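# Move one bottle from blue crate onto turntable

## Task

Lift a single bottle out of the blue crate and set it down upright on the rotating table. The crate must stay upright on the trolley, and every bottle left in it must still be standing. None of the bottles already travelling on the rotating table may be tipped over. At the end, neither gripper may be in contact with any bottle or with the crate.

## Robot and tools

Robot: two arms, left_arm and right_arm, each with six joints plus a parallel gripper. Joint order within an arm is always waist, shoulder, elbow, wrist pitch, wrist yaw, wrist roll. Stated joint ranges in radians: waist -2.880 to 2.880, shoulder 0.000 to 3.142, elbow 0.000 to 3.019, wrist pitch -1.693 to 1.571, wrist yaw -1.571 to 1.571, wrist roll -2.094 to 2.094. A real end stop may sit up to 0.085 rad either side of these.

Scene frame, in metres: origin at table-top height, halfway between the two nominal arm bases. +x points out over the table, +z points up, and left_arm sits on the +y side. Arm names do not correspond to image left or right. Reported hand positions can be off, especially when the arm is far out. end_effector_position is the point between the finger pads, about 1 cm short of the tips. The fingers point along the gripper's +z axis and close along its y axis. end_effector_quat_wxyz gives orientation.

Row format, shared by execute_actions and move: one flat list of 14 numbers, each within [-1, 1], covering both arms even when only one moves. Entries 1-6 are left_arm joint offsets and entry 7 is the left opening. Entries 8-14 are the same for right_arm. Joint entries are scaled offsets, not angles. They count from the Joint targets as they stood when the action or move began, not from the previous row, so sending the same offset twice moves the joint twice. A value of 1.0 equals 1.264 rad (waist), 1.32 (shoulder), 1.276 (elbow), 1.83 (wrist pitch), 6.358 (wrist yaw) and 7.625 (wrist roll). Sending 0 for all of an arm's joints re-commands its current targets. Opening is absolute, not an offset: +1 is fully open and -1 is shut. Resend a gripper's present value to leave it alone, because 0 is itself a command for half open.

execute_actions(actions, cameras): actions is a list of actions. Each action is a list of up to 15 rows, and each row lasts one 1/30 s step. If an action has fewer rows, its last row repeats until 15 steps are filled. An empty list just reports state and images. A whole action is rejected, for both arms, if it would push any joint more than 0.085 rad beyond its range. If the first action fails this test, or any action is malformed, the entire call is rejected. cameras picks which images come back: omit it, or use null or ["all"], to get all; use [] to get none. Valid names are cam_high, cam_low, cam_left_wrist and cam_right_wrist, all 896x504. An unknown name voids the call.

move(target, speed, blend, opening_speed, blocking, cameras): target is a single 14-number row, or a list of up to 15 rows that differ only in their joint offsets. Every row counts from the same starting Joint targets. The joints interpolate together, so the hand follows a curve. There is no collision avoidance, either with objects or with the other arm. speed is the peak rate in rad/s of whichever joint travels farthest, from 0.01 to 2 (default 0.5). It can be one number or one per target. Paths last at least 0.5 s, and paths over 10 s stop short. blend, in rad, rounds the corners at intermediate targets. opening_speed, at least 0.2 per second on the -1 to +1 scale, ramps the fingers; without it the opening is sent immediately. With blocking=false the call returns early, and you must use wait or stop before sending any new rows. The result adds a move: line that gives the ending (done, off_target when a joint rests more than 0.035 rad from its target, moving, held or fault), limits=held if steps were withheld, and each lagging arm's worst joint with its error. A done ending does not mean the arm is free of contact.

wait(seconds, cameras): 0 to 10 s, holding the last commands. A running move carries on during it. stop(): brakes a running move, and needs some distance to do so. zoom_image(camera, region): region is [x0, y0, x1, y1] in pixels from the top-left corner, at most 504x504, taken from that camera's latest image. finished_scene(scene, chance_done): ends the current scene and cannot be undone. scene is the number of the scene being closed, and chance_done is your percent estimate (1 to 99) that the task is met.

Result lines: Joint positions and Joint velocities list each arm's six joints (rad, rad/s) followed by finger gap (m; 0.094 means fully open). Joint targets is the base for your next offsets. Tool commands gives the current gripper commands. grip_measured is the finger opening on the command scale. It can read about 1.6 mm too wide when empty and narrower than the object under full squeeze. Joint torques include gravity, with offsets and noise, and positive means toward larger angles; joints 3 and 4 wrap past ±28 N m. Step readings list joint angles during actions, and HELD marks a step where that arm was held back. The line joint sent to its limit means the joint reached its end stop, and joint command not followed means the clearance check changed the targets. MOTOR HOT appears from 85 °C. At 100 °C an OVER-TEMPERATURE FAULT drops the arm for 30 s or more.

Limits on motion: each step, a joint's target can lead its measured angle by at most 0.264 (waist), 0.32 (shoulder), 0.276 (elbow), 0.33 (wrist pitch), 0.701 (wrist yaw) or 1.97 (wrist roll) rad. Targets are also scaled back if they would put the hand more than 110 mm from where it is. Large moves therefore need several actions, and very small ones may not start. Commanding an opening between the extremes drives the fingers to that grip_measured value. Go about 0.11 below first-touch reading for a full squeeze, and well above the reading to release.

Avoid: dropping the bottle, fast impacts, pressing deep past a contact point, letting the arms collide, tipping the crate or any bottle, and pushing anything out of the work area. Do not hold loads or stretched poses for long, since that heats the motors. To end a push, command the targets back past the measured positions. Expect occasional brief tugs on a held bottle or nudges to loose items.

Each tool is called after "Request:" in YAML: its name, and indented under it one key for each argument.

## Session

I'll start by reading the robot state and camera images.

Request:
execute_actions:
  actions: []

Scene clock: 0.00 s.
left_arm: end_effector_position=(+0.7191, +0.4023, +0.1776) grip_measured=+1.000 end_effector_quat_wxyz=(+0.376, +0.095, +0.916, +0.099) | right_arm: end_effector_position=(+0.2268, +0.2610, +0.3170) grip_measured=+1.000 end_effector_quat_wxyz=(+0.455, -0.512, +0.620, +0.384)
Joint names: [waist, shoulder, elbow, wrist pitch, wrist yaw, wrist roll]
Joint positions: left_arm=[0.065 1.933 1.637 -0.478 -0.065 0.296 0.094] | right_arm=[1.013 1.194 0.882 -0.003 -0.343 -0.099 0.094]
Joint velocities: left_arm=[-0.005 -0.015 -0.002 -0.002 -0.066 -0.022 0] | right_arm=[0.005 -0.005 0.017 -0.002 0.007 -0.007 0]
Joint torques (N m): no reading
Motor temperatures (°C): left_arm=[39 30 36 25 33 31 34] | right_arm=[34 31 30 36 26 37 34]
Heat: left arm: hottest waist 39 °C; right arm: hottest wrist roll 37 °C.
Joint targets: left_arm=[0.065 1.926 1.669 -0.473 -0.065 0.296] | right_arm=[1.013 1.192 0.913 0.002 -0.343 -0.099]
Tool commands: left_gripper/opening=+1.0 right_gripper/opening=+1.0

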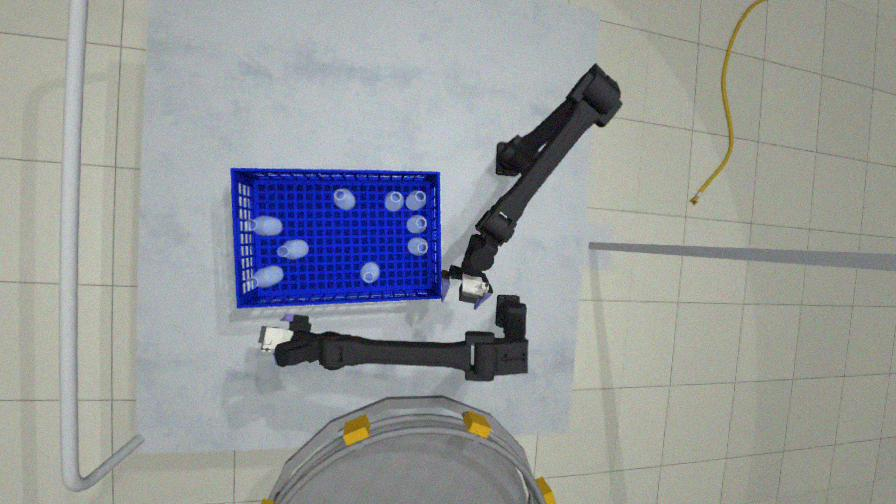

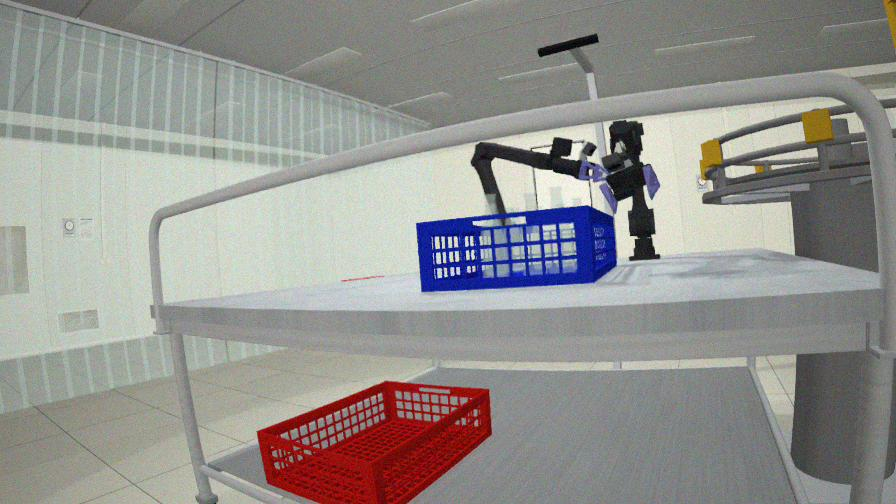

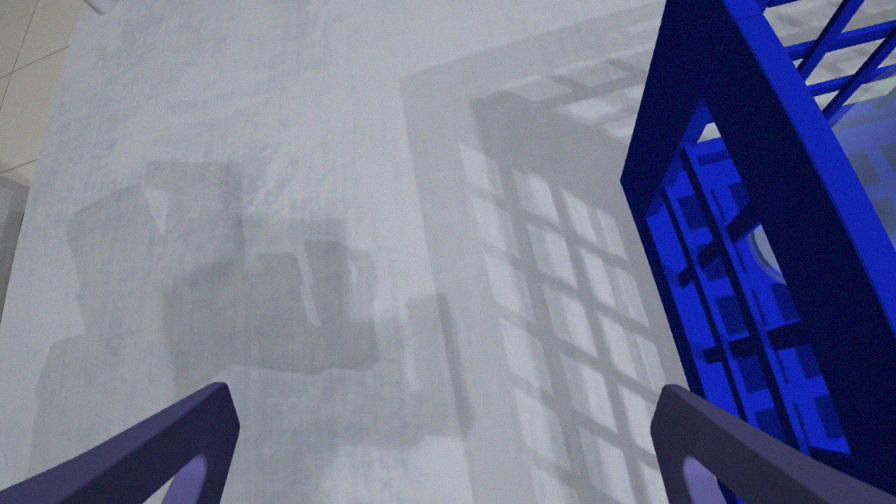

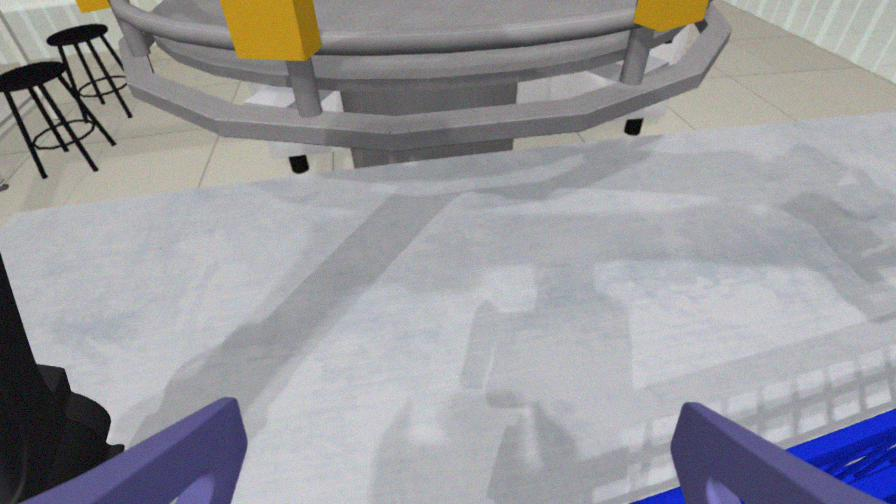

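Request:
zoom_image:
  camera: "cam_high"
  region: [220, 150, 460, 320]

Request:
zoom_image:
  camera: "cam_high"
  region: [240, 380, 580, 504]

Request:
zoom_image:
  camera: "cam_low"
  region: [392, 0, 896, 300]

Scaled by 2.100 from the camera's 896x504 image, which has a finer 1280x720 frame.

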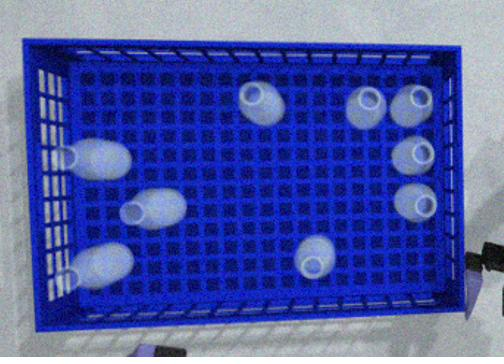

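Scaled by 1.482 from the camera's 896x504 image, which has a finer 1280x720 frame.

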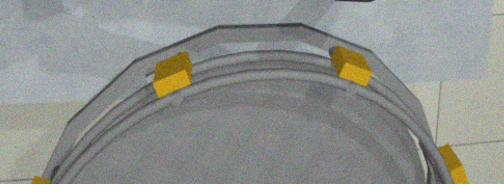

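Scaled by 1.000.

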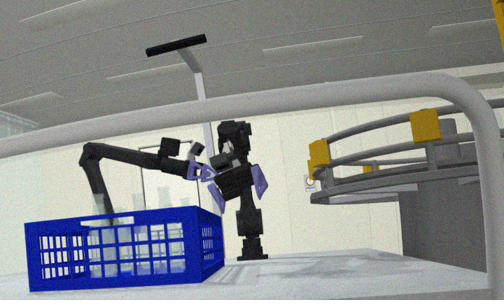

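Request:
zoom_image:
  camera: "cam_low"
  region: [400, 130, 680, 300]

Request:
zoom_image:
  camera: "cam_low"
  region: [640, 60, 896, 260]

Request:
zoom_image:
  camera: "cam_right_wrist"
  region: [0, 0, 500, 200]

Request:
zoom_image:
  camera: "cam_high"
  region: [420, 40, 640, 400]

Scaled by 1.800 from the camera's 896x504 image, which has a finer 1280x720 frame.

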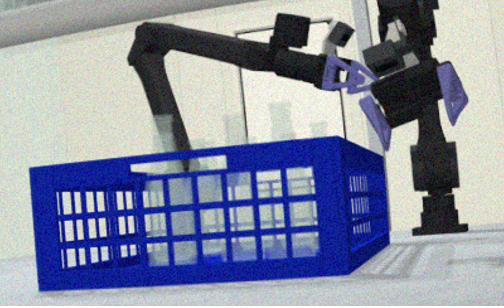

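Scaled by 1.969 from the camera's 896x504 image, which has a finer 1280x720 frame.

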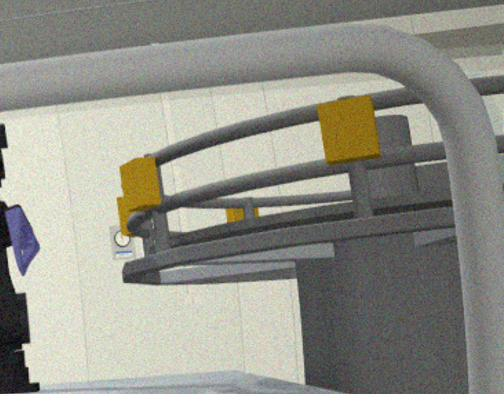

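Scaled by 1.008 from the camera's 896x504 image, which has a finer 1280x720 frame.

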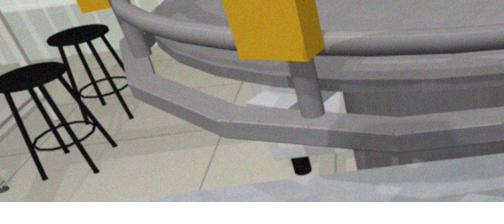

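Scaled by 1.400 from the camera's 896x504 image, which has a finer 1280x720 frame.

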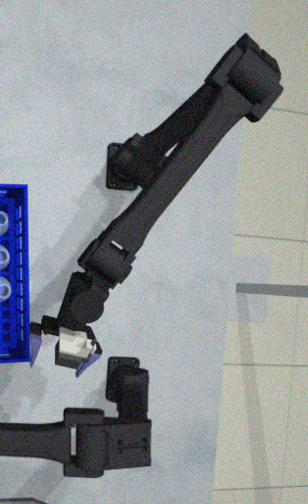

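Request:
wait:
  seconds: 0

Request:
zoom_image:
  camera: "cam_high"
  region: [200, 380, 600, 504]

Request:
zoom_image:
  camera: "cam_right_wrist"
  region: [300, 0, 800, 200]

Scene clock: 49.30 s.
left_arm: end_effector_position=(+0.7191, +0.4023, +0.1776) grip_measured=+1.000 end_effector_quat_wxyz=(+0.376, +0.095, +0.916, +0.099) | right_arm: end_effector_position=(+0.2268, +0.2610, +0.3170) grip_measured=+1.000 end_effector_quat_wxyz=(+0.455, -0.512, +0.620, +0.384)
Joint names: [waist, shoulder, elbow, wrist pitch, wrist yaw, wrist roll]
Joint positions: left_arm=[0.065 1.933 1.637 -0.478 -0.065 0.296 0.094] | right_arm=[1.013 1.194 0.882 -0.003 -0.343 -0.099 0.094]
Joint velocities: left_arm=[0.024 -0.024 -0.012 -0.002 0.007 0.066 0] | right_arm=[-0.015 0.005 0.007 0.007 -0.037 -0.037 0]
Joint torques (N m): left_arm=[-1.9 -20.42 10.82 1.8 -0.04 -0.14] | right_arm=[-0.62 -6.3 13.18 1.83 -0.23 0.12]
Motor temperatures (°C): left_arm=[38 34 48 25 32 29 32] | right_arm=[33 32 44 36 26 34 31]
Heat: left arm: hottest elbow 48 °C; right arm: hottest elbow 44 °C.
Joint targets: left_arm=[0.065 1.926 1.669 -0.473 -0.065 0.296] | right_arm=[1.013 1.192 0.913 0.002 -0.343 -0.099]
Tool commands: left_gripper/opening=+1.0 right_gripper/opening=+1.0

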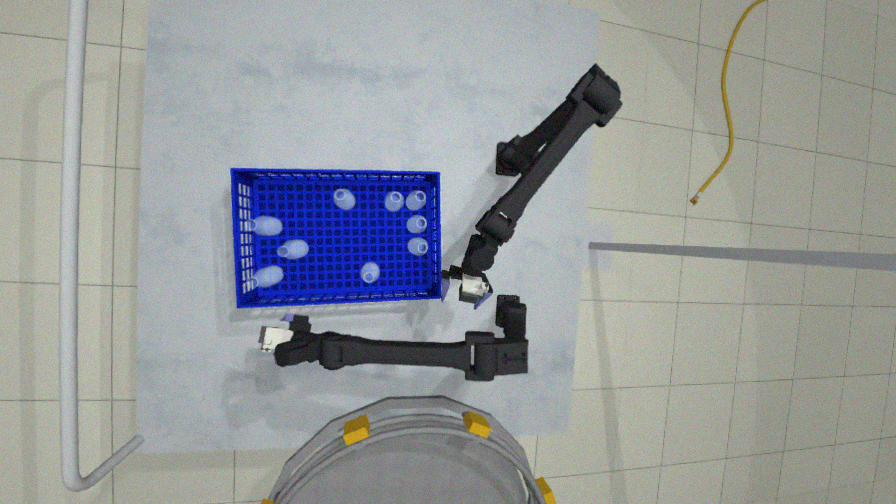

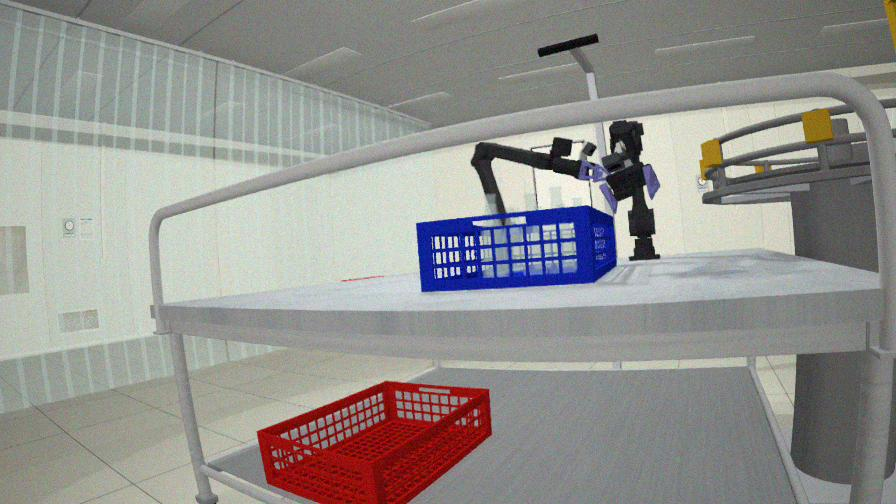

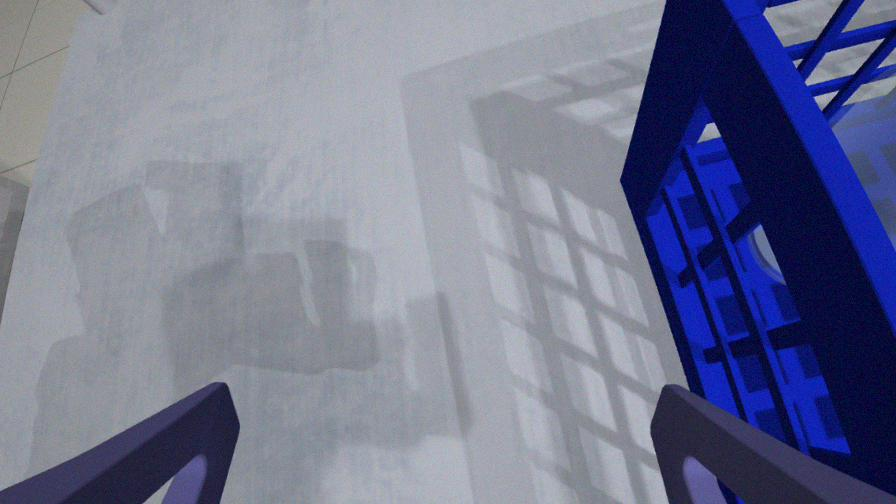

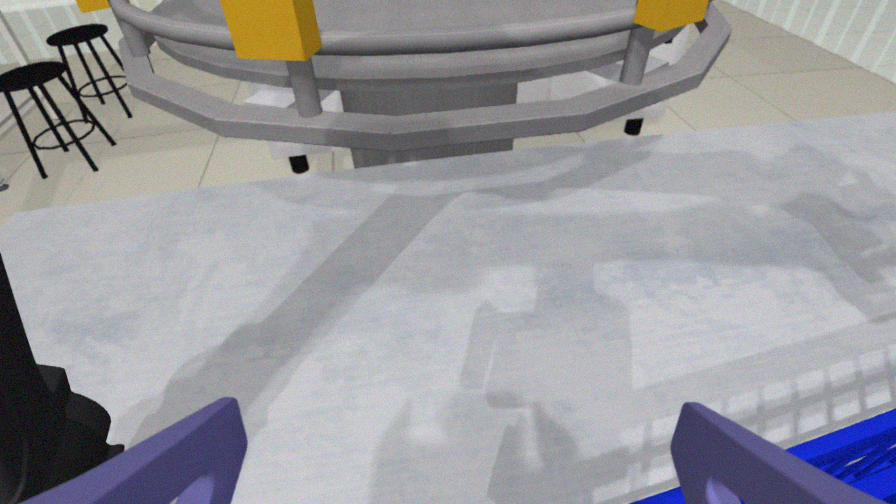

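Scaled by 1.260 from the camera's 896x504 image, which has a finer 1280x720 frame.

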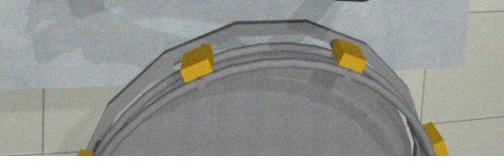

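Scaled by 1.008 from the camera's 896x504 image, which has a finer 1280x720 frame.

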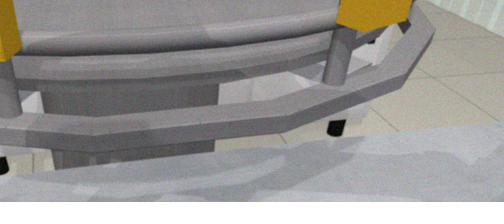

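Request:
move:
  target:
    - [0, -0.3227, 0.1810, -0.4519, 0.0102, -0.0388, 1, 0, -0.2212, 0.5384, -0.5475, 0.0539, 0.013, 1]
    - [-0.2097, -0.3227, 0.1810, -0.5612, 0.0102, -0.0388, 1, 0.2271, -0.2212, 0.9302, -0.9027, 0.0539, 0.013, 1]
  speed: 0.8
  blend: 0.1

Scene clock: 94.87 s.
left_arm: end_effector_position=(+0.4728, +0.2391, +0.4247) grip_measured=+1.000 end_effector_quat_wxyz=(+0.215, +0.104, +0.971, -0.019) | right_arm: end_effector_position=(+0.0560, -0.0316, +0.7118) grip_measured=+1.000 end_effector_quat_wxyz=(+0.420, -0.522, +0.671, +0.317)
Joint names: [waist, shoulder, elbow, wrist pitch, wrist yaw, wrist roll]
Joint positions: left_arm=[-0.2 1.496 1.856 -1.494 -0.003 0.011 0.094] | right_arm=[1.285 0.893 2.076 -1.645 -0.002 -0.016 0.094]
Joint velocities: left_arm=[-0.015 -0.015 -0.002 0.012 0.037 -0.051 0] | right_arm=[0.005 0.005 -0.012 -0.022 -0.051 -0.022 0]
Joint torques (N m): left_arm=[-1.9 -12.34 11.07 0.99 0.08 -0.23] | right_arm=[0.62 2.49 7.53 1.43 -0.09 0.29]
Motor temperatures (°C): left_arm=[38 36 52 25 30 28 30] | right_arm=[32 32 48 35 26 33 30]
Heat: left arm: hottest elbow 52 °C; right arm: hottest elbow 48 °C.
Joint targets: left_arm=[-0.200 1.500 1.900 -1.500 0.000 0.000] | right_arm=[1.300 0.900 2.100 -1.650 0.000 0.000]
move: off_target (left_arm); left_arm: the elbow is farthest, 0.044 rad from its target

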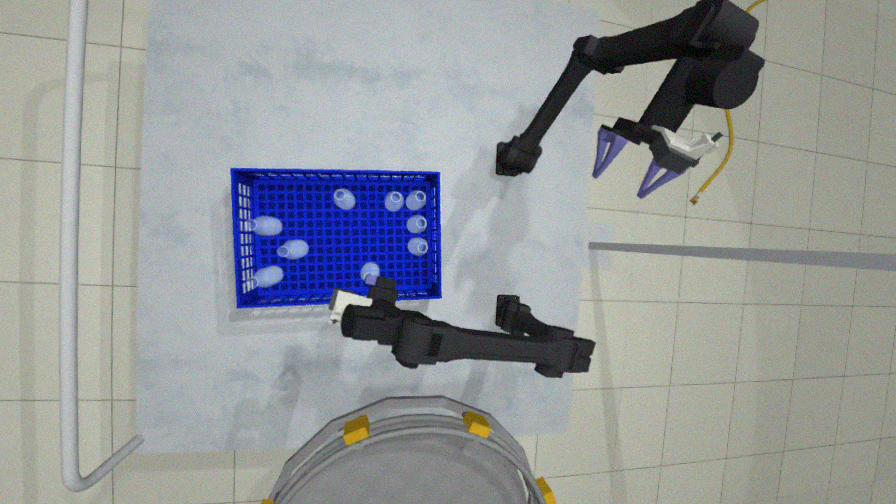

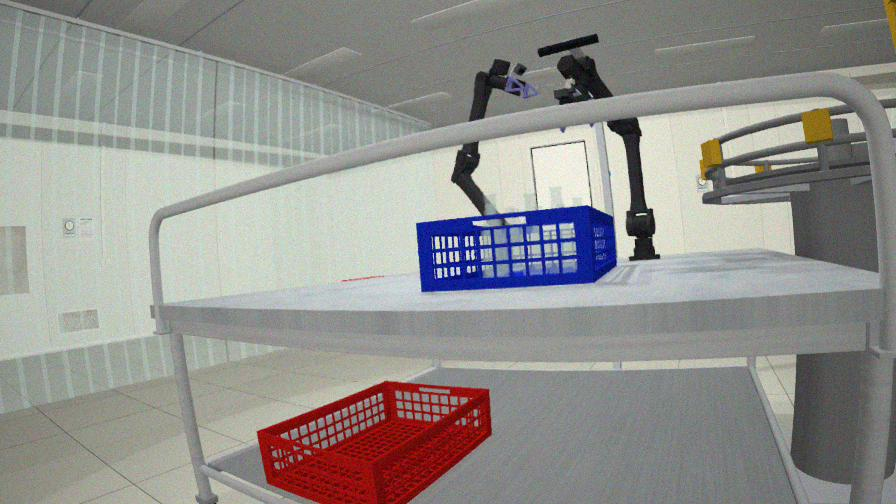

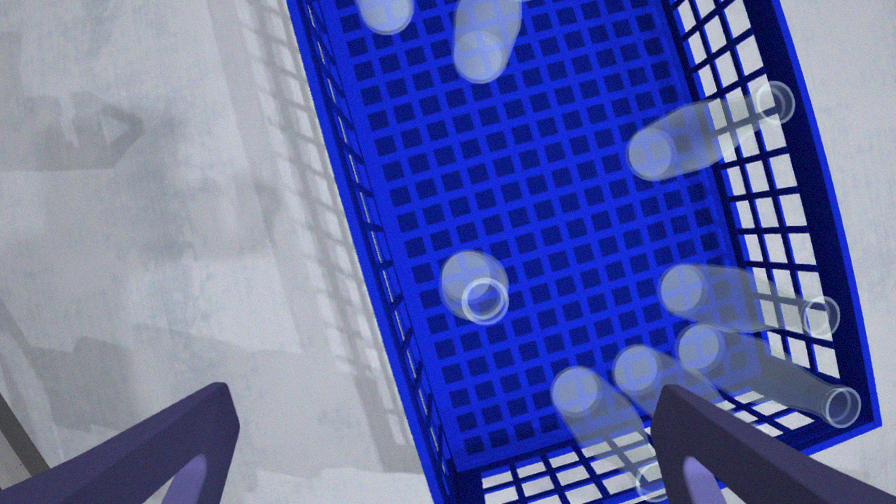

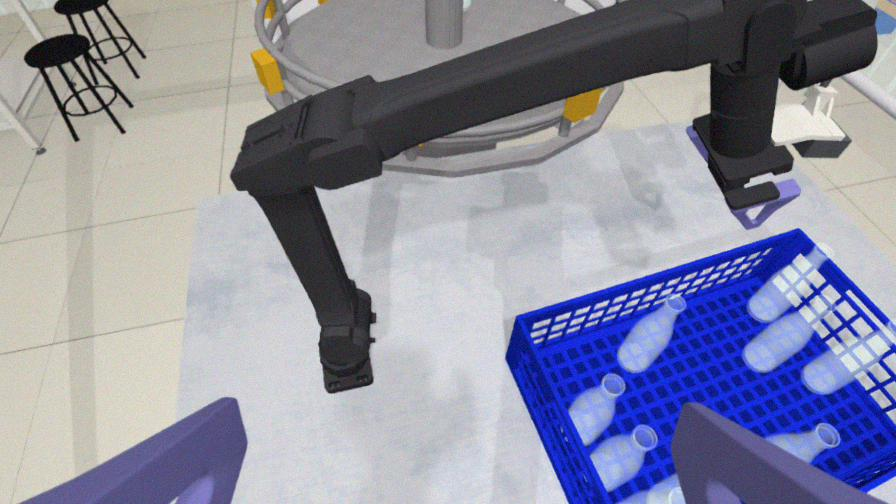

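Request:
move:
  target: [0, 0, 0, 0.1639, 0, 0, 1, 0, 0, 0, 0.2186, 0, 0, 1]
  speed: 1.0
  cameras: ["cam_left_wrist", "cam_right_wrist"]

Request:
zoom_image:
  camera: "cam_right_wrist"
  region: [200, 0, 660, 260]

Scene clock: 149.40 s.
left_arm: end_effector_position=(+0.5290, +0.2276, +0.4618) grip_measured=+1.000 end_effector_quat_wxyz=(+0.348, +0.099, +0.932, -0.032) | right_arm: end_effector_position=(+0.0625, -0.0074, +0.8011) grip_measured=+1.000 end_effector_quat_wxyz=(+0.541, -0.452, +0.581, +0.407)
Joint names: [waist, shoulder, elbow, wrist pitch, wrist yaw, wrist roll]
Joint positions: left_arm=[-0.2 1.496 1.856 -1.215 -0.003 0.01 0.094] | right_arm=[1.285 0.893 2.076 -1.266 -0.002 -0.015 0.094]
Joint velocities: left_arm=[0.005 -0.005 0.007 -0.012 0.081 0.007 0] | right_arm=[-0.005 -0.015 -0.007 0.027 -0.051 -0.022 0]
Joint torques (N m): left_arm=[-1.85 -13.1 11.47 2.17 0.11 -0.19] | right_arm=[0.62 2.43 7.61 2.21 -0.09 0.29]
Motor temperatures (°C): left_arm=[37 35 56 24 29 27 29] | right_arm=[32 30 40 34 25 31 28]
Heat: left arm: hottest elbow 56 °C; right arm: hottest elbow 40 °C.
Joint targets: left_arm=[-0.200 1.500 1.900 -1.200 0.000 0.000] | right_arm=[1.300 0.900 2.100 -1.250 0.000 0.000]
move: off_target (left_arm); left_arm: the elbow is farthest, 0.044 rad from its target
Images, in order (width x height): cam_left_wrist 896x504, cam_right_wrist 896x504.

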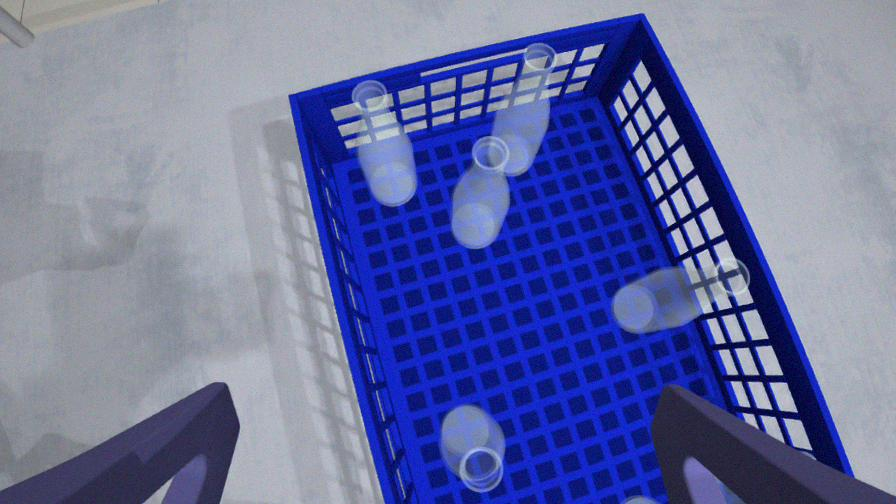

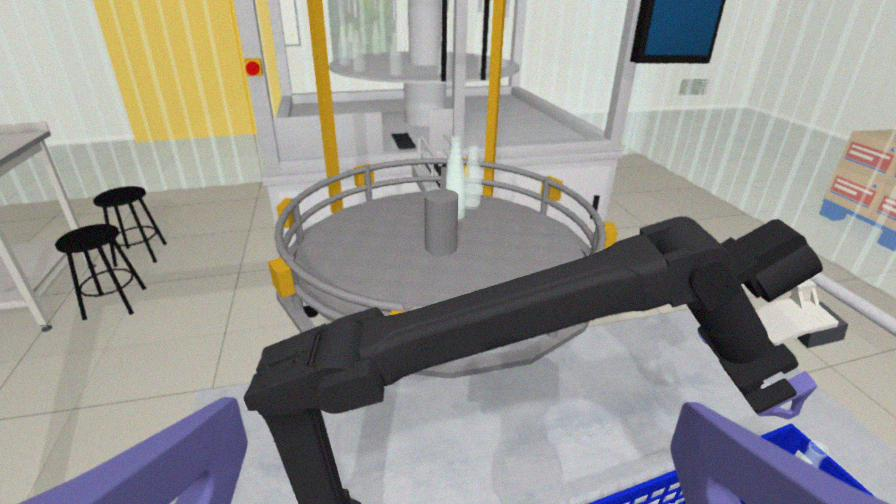

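Scaled by 1.096 from the camera's 896x504 image, which has a finer 1280x720 frame.

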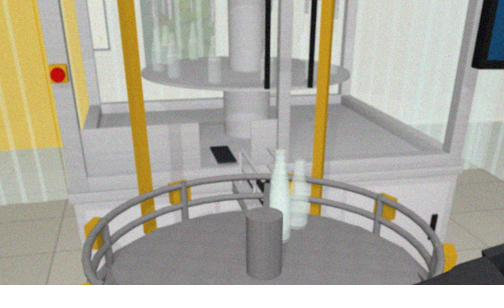

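Request:
move:
  target: [0, 0, -0.2, 0, 0, 0, 1, 0, 0, 0, 0, 0, 0, 1]
  speed: 0.8
  cameras: ["cam_left_wrist", "cam_right_wrist"]

Request:
move:
  target: [0, -0.15, 0, 0, 0, 0, 1, 0, 0, 0, 0, 0, 0, 1]
  speed: 0.8
  cameras: []

Scene clock: 189.30 s.
left_arm: end_effector_position=(+0.5101, +0.2315, +0.3385) grip_measured=+1.000 end_effector_quat_wxyz=(+0.236, +0.103, +0.966, -0.022) | right_arm: end_effector_position=(+0.0625, -0.0074, +0.8012) grip_measured=+1.000 end_effector_quat_wxyz=(+0.541, -0.452, +0.581, +0.408)
Joint names: [waist, shoulder, elbow, wrist pitch, wrist yaw, wrist roll]
Joint positions: left_arm=[-0.2 1.514 1.631 -1.209 -0.003 0.01 0.094] | right_arm=[1.285 0.893 2.076 -1.265 -0.002 -0.015 0.094]
Joint velocities: left_arm=[-0.005 -0.005 0.002 0.017 -0.022 -0.007 0] | right_arm=[-0.005 -0.005 -0.017 -0.007 0.066 0.022 0]
Joint torques (N m): left_arm=[-1.79 -14.62 9.51 1.54 0.11 -0.21] | right_arm=[0.62 2.55 7.61 2.22 -0.09 0.29]
Motor temperatures (°C): left_arm=[37 35 58 24 28 26 28] | right_arm=[31 30 38 34 25 30 27]
Heat: left arm: hottest elbow 58 °C; right arm: hottest elbow 38 °C.
Joint targets: left_arm=[-0.200 1.500 1.644 -1.200 0.000 0.000] | right_arm=[1.300 0.900 2.100 -1.250 0.000 0.000]
move: done
Images, in order (width x height): cam_left_wrist 896x504, cam_right_wrist 896x504.

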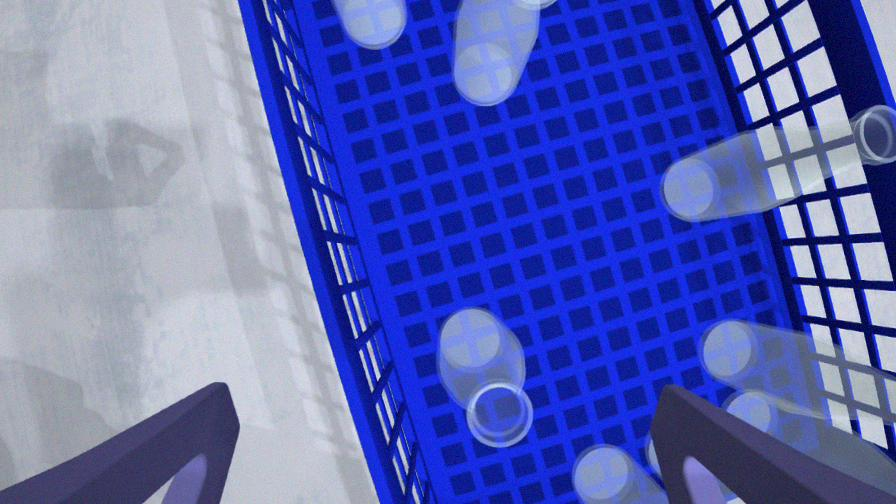

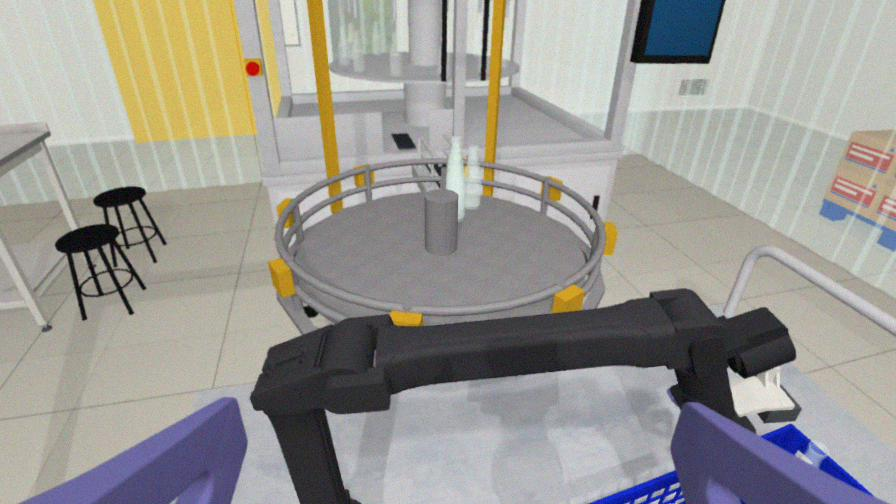

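Scene clock: 190.60 s.
left_arm: end_effector_position=(+0.4563, +0.2425, +0.4437) grip_measured=+1.000 end_effector_quat_wxyz=(+0.334, +0.100, +0.937, -0.031) | right_arm: end_effector_position=(+0.0625, -0.0074, +0.8012) grip_measured=+1.000 end_effector_quat_wxyz=(+0.541, -0.452, +0.581, +0.408)
Joint names: [waist, shoulder, elbow, wrist pitch, wrist yaw, wrist roll]
Joint positions: left_arm=[-0.2 1.306 1.627 -1.209 -0.003 0.01 0.094] | right_arm=[1.285 0.893 2.076 -1.265 -0.002 -0.015 0.094]
Joint velocities: left_arm=[0.005 -0.005 0.002 -0.007 0.007 -0.081 0] | right_arm=[-0.015 -0.005 -0.012 0.002 -0.007 -0.051 0]
Joint torques (N m): left_arm=[-1.79 -10.29 9.55 2 0.11 -0.22] | right_arm=[0.62 2.49 7.61 2.22 -0.09 0.29]
Motor temperatures (°C): left_arm=[37 35 57 24 28 26 28] | right_arm=[31 30 38 34 25 30 27]
Heat: left arm: hottest elbow 57 °C; right arm: hottest elbow 38 °C.
Joint targets: left_arm=[-0.200 1.302 1.644 -1.200 0.000 0.000] | right_arm=[1.300 0.900 2.100 -1.250 0.000 0.000]
move: done
No camera images: "cameras" was empty.

Request:
move:
  target: [-0.0285, -0.0386, -0.3229, 0.2689, 0, 0, 1, 0, 0, 0, 0, 0, 0, 1]
  speed: 0.8
  cameras: ["cam_high", "cam_left_wrist", "cam_right_wrist"]

Request:
zoom_image:
  camera: "cam_left_wrist"
  region: [250, 150, 650, 504]

Request:
zoom_image:
  camera: "cam_right_wrist"
  region: [250, 130, 650, 340]

Scene clock: 239.90 s.
left_arm: end_effector_position=(+0.4777, +0.2216, +0.3281) grip_measured=+1.000 end_effector_quat_wxyz=(+0.392, +0.111, +0.912, -0.043) | right_arm: end_effector_position=(+0.0625, -0.0074, +0.8012) grip_measured=+1.000 end_effector_quat_wxyz=(+0.541, -0.452, +0.581, +0.408)
Joint names: [waist, shoulder, elbow, wrist pitch, wrist yaw, wrist roll]
Joint positions: left_arm=[-0.23 1.262 1.225 -0.723 -0.003 0.01 0.094] | right_arm=[1.285 0.893 2.076 -1.265 -0.002 -0.015 0.094]
Joint velocities: left_arm=[-0.015 -0.005 0.002 -0.007 -0.022 0.11 0] | right_arm=[-0.005 -0.005 0.007 0.022 -0.022 -0.081 0]
Joint torques (N m): left_arm=[-2.55 -11.05 9.36 2.33 0.08 -0.21] | right_arm=[0.62 2.49 7.6 2.21 -0.1 0.29]
Motor temperatures (°C): left_arm=[37 34 52 24 28 26 27] | right_arm=[31 29 38 33 25 29 26]
Heat: left arm: hottest elbow 52 °C; right arm: hottest elbow 38 °C.
Joint targets: left_arm=[-0.236 1.251 1.233 -0.708 0.000 0.000] | right_arm=[1.300 0.900 2.100 -1.250 0.000 0.000]
move: done
Images, in order (width x height): cam_high 896x504, cam_left_wrist 896x504, cam_right_wrist 896x504.

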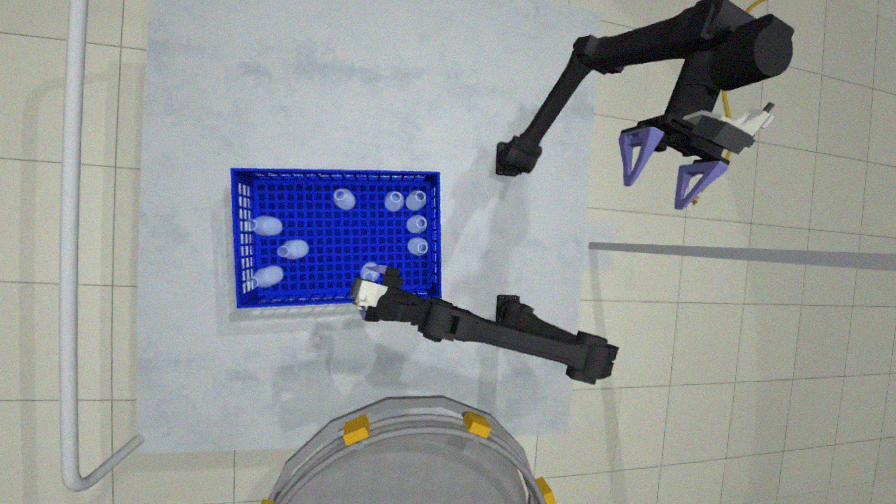

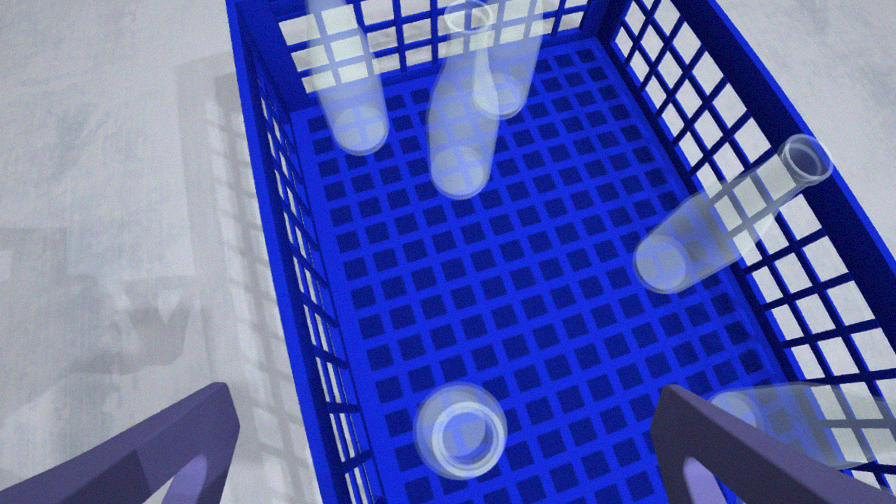

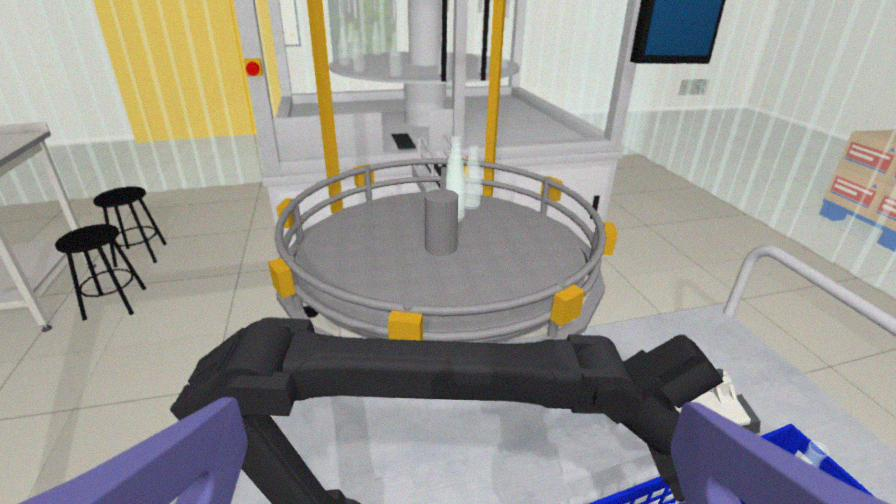

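Scaled by 1.260 from the camera's 896x504 image, which has a finer 1280x720 frame.

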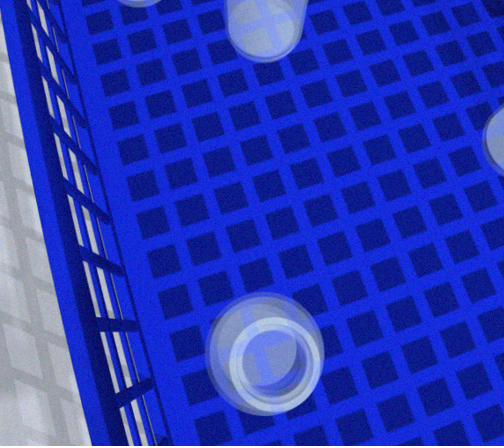

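Scaled by 1.260 from the camera's 896x504 image, which has a finer 1280x720 frame.

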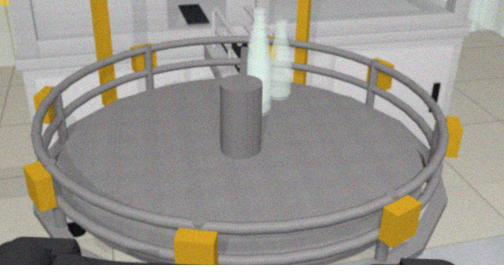

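Request:
zoom_image:
  camera: "cam_left_wrist"
  region: [600, 100, 860, 320]

Request:
zoom_image:
  camera: "cam_high"
  region: [330, 230, 450, 330]

Scaled by 1.938 from the camera's 896x504 image, which has a finer 1280x720 frame.

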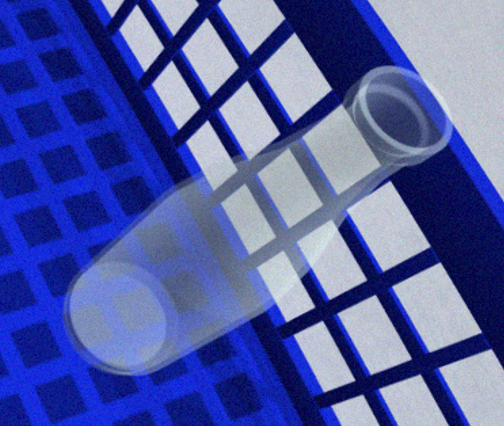

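Scaled by 4.200 from the camera's 896x504 image, which has a finer 1280x720 frame.

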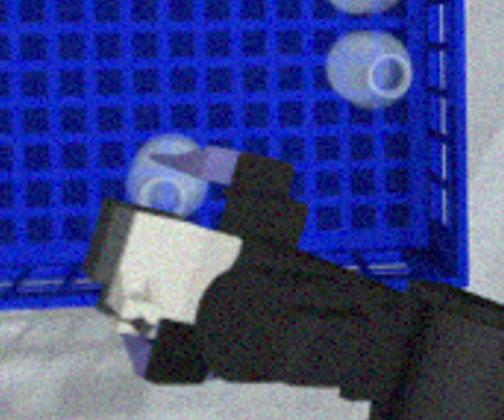

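Request:
move:
  target: [-0.0127, 0.0345, -0.1383, 0.1202, 0, 0, 1, 0, 0, 0, 0, 0, 0, 1]
  speed: 0.6
  cameras: ["cam_left_wrist"]

Request:
zoom_image:
  camera: "cam_left_wrist"
  region: [330, 300, 580, 504]

Scene clock: 286.07 s.
left_arm: end_effector_position=(+0.4785, +0.2128, +0.2467) grip_measured=+1.000 end_effector_quat_wxyz=(+0.391, +0.118, +0.912, -0.046) | right_arm: end_effector_position=(+0.0625, -0.0074, +0.8012) grip_measured=+1.000 end_effector_quat_wxyz=(+0.541, -0.452, +0.581, +0.408)
Joint names: [waist, shoulder, elbow, wrist pitch, wrist yaw, wrist roll]
Joint positions: left_arm=[-0.246 1.302 1.045 -0.504 -0.003 0.01 0.094] | right_arm=[1.285 0.893 2.076 -1.265 -0.002 -0.015 0.094]
Joint velocities: left_arm=[-0.005 -0.005 0.002 0.012 0.007 -0.022 0] | right_arm=[-0.005 0.005 -0.002 -0.022 -0.022 -0.022 0]
Joint torques (N m): left_arm=[-2.32 -10.46 9.28 2.13 0.12 -0.25] | right_arm=[0.67 2.55 7.6 2.22 -0.09 0.29]
Motor temperatures (°C): left_arm=[36 32 48 24 27 26 26] | right_arm=[30 29 37 33 25 29 25]
Heat: left arm: hottest elbow 48 °C; right arm: hottest elbow 37 °C.
Joint targets: left_arm=[-0.252 1.297 1.056 -0.488 0.000 0.000] | right_arm=[1.300 0.900 2.100 -1.250 0.000 0.000]
move: done
Images, in order (width x height): cam_left_wrist 896x504.

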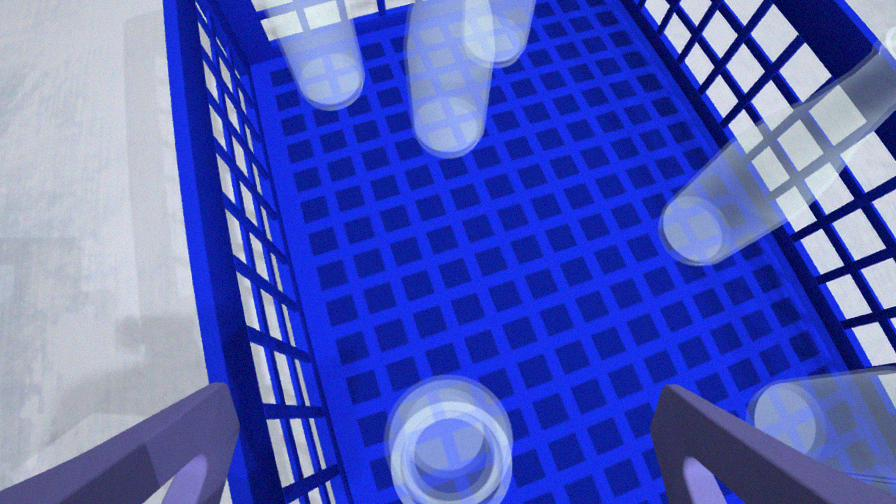

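Scaled by 2.016 from the camera's 896x504 image, which has a finer 1280x720 frame.

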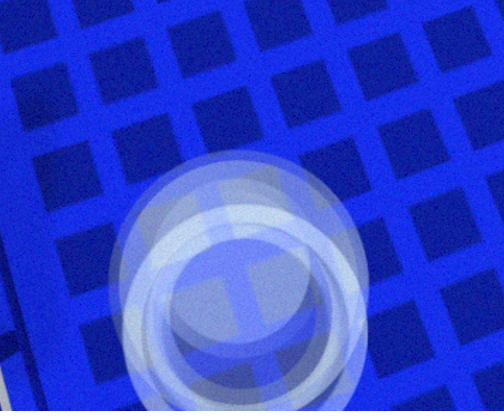

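Request:
move:
  target: [0, 0.0409, -0.1317, 0.1213, 0, 0, 1, 0, 0, 0, 0, 0, 0, 1]
  speed: 0.4
  cameras: ["cam_left_wrist", "cam_low"]

Request:
zoom_image:
  camera: "cam_low"
  region: [400, 130, 680, 300]

Scene clock: 297.20 s.
left_arm: end_effector_position=(+0.4699, +0.2150, +0.1737) grip_measured=+1.000 end_effector_quat_wxyz=(+0.395, +0.118, +0.910, -0.046) | right_arm: end_effector_position=(+0.0625, -0.0074, +0.8012) grip_measured=+1.000 end_effector_quat_wxyz=(+0.541, -0.452, +0.581, +0.408)
Joint names: [waist, shoulder, elbow, wrist pitch, wrist yaw, wrist roll]
Joint positions: left_arm=[-0.246 1.35 0.88 -0.282 -0.003 0.01 0.094] | right_arm=[1.285 0.893 2.076 -1.265 -0.002 -0.015 0.094]
Joint velocities: left_arm=[0.005 -0.015 0.002 -0.002 0.081 0.066 0] | right_arm=[-0.005 -0.005 -0.002 -0.002 -0.037 -0.037 0]
Joint torques (N m): left_arm=[-2.43 -10.87 8.58 2.1 0.11 -0.22] | right_arm=[0.62 2.49 7.61 2.22 -0.09 0.29]
Motor temperatures (°C): left_arm=[36 33 48 24 27 25 26] | right_arm=[30 29 37 33 24 28 25]
Heat: left arm: hottest elbow 48 °C; right arm: hottest elbow 37 °C.
Joint targets: left_arm=[-0.252 1.351 0.888 -0.266 0.000 0.000] | right_arm=[1.300 0.900 2.100 -1.250 0.000 0.000]
move: done
Images, in order (width x height): cam_low 896x504, cam_left_wrist 896x504.

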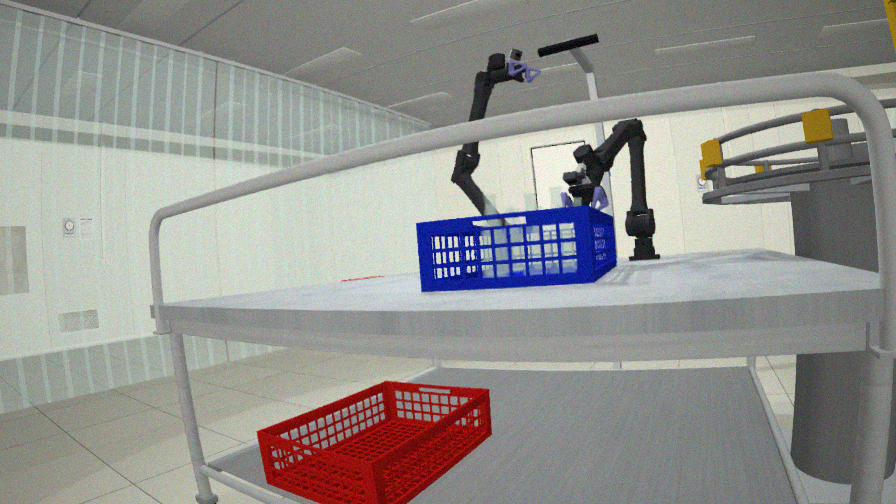

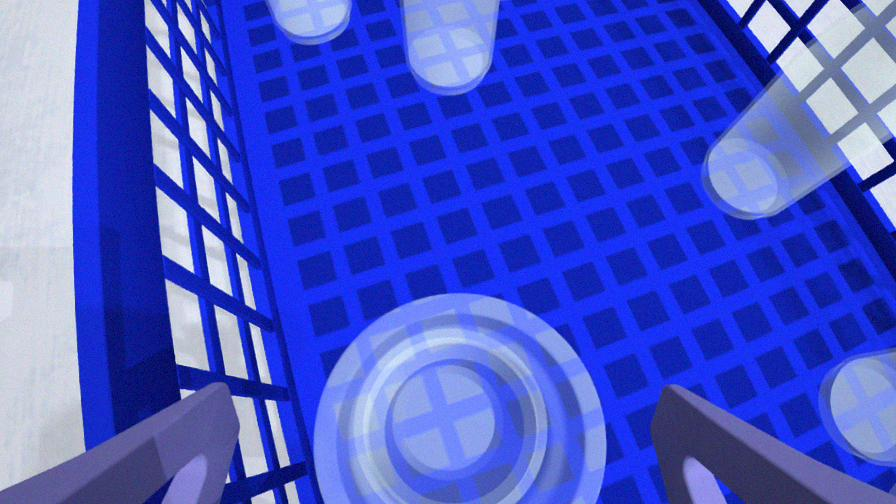

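Scaled by 1.800 from the camera's 896x504 image, which has a finer 1280x720 frame.

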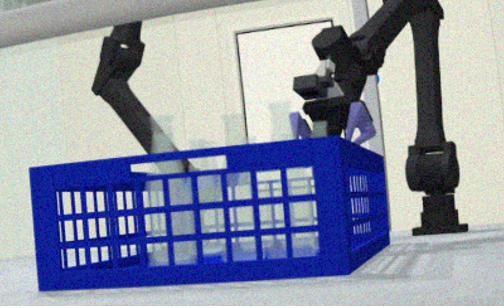

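Request:
zoom_image:
  camera: "cam_low"
  region: [530, 150, 650, 240]

Request:
zoom_image:
  camera: "cam_left_wrist"
  region: [200, 260, 700, 504]

Scaled by 4.200 from the camera's 896x504 image, which has a finer 1280x720 frame.

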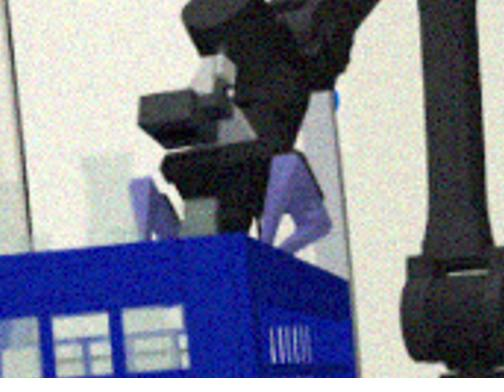

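Scaled by 1.008 from the camera's 896x504 image, which has a finer 1280x720 frame.

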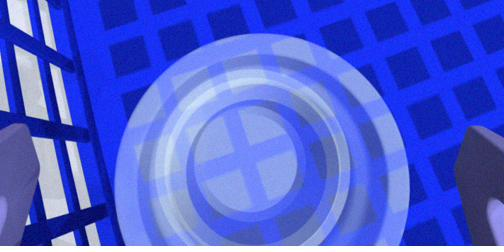

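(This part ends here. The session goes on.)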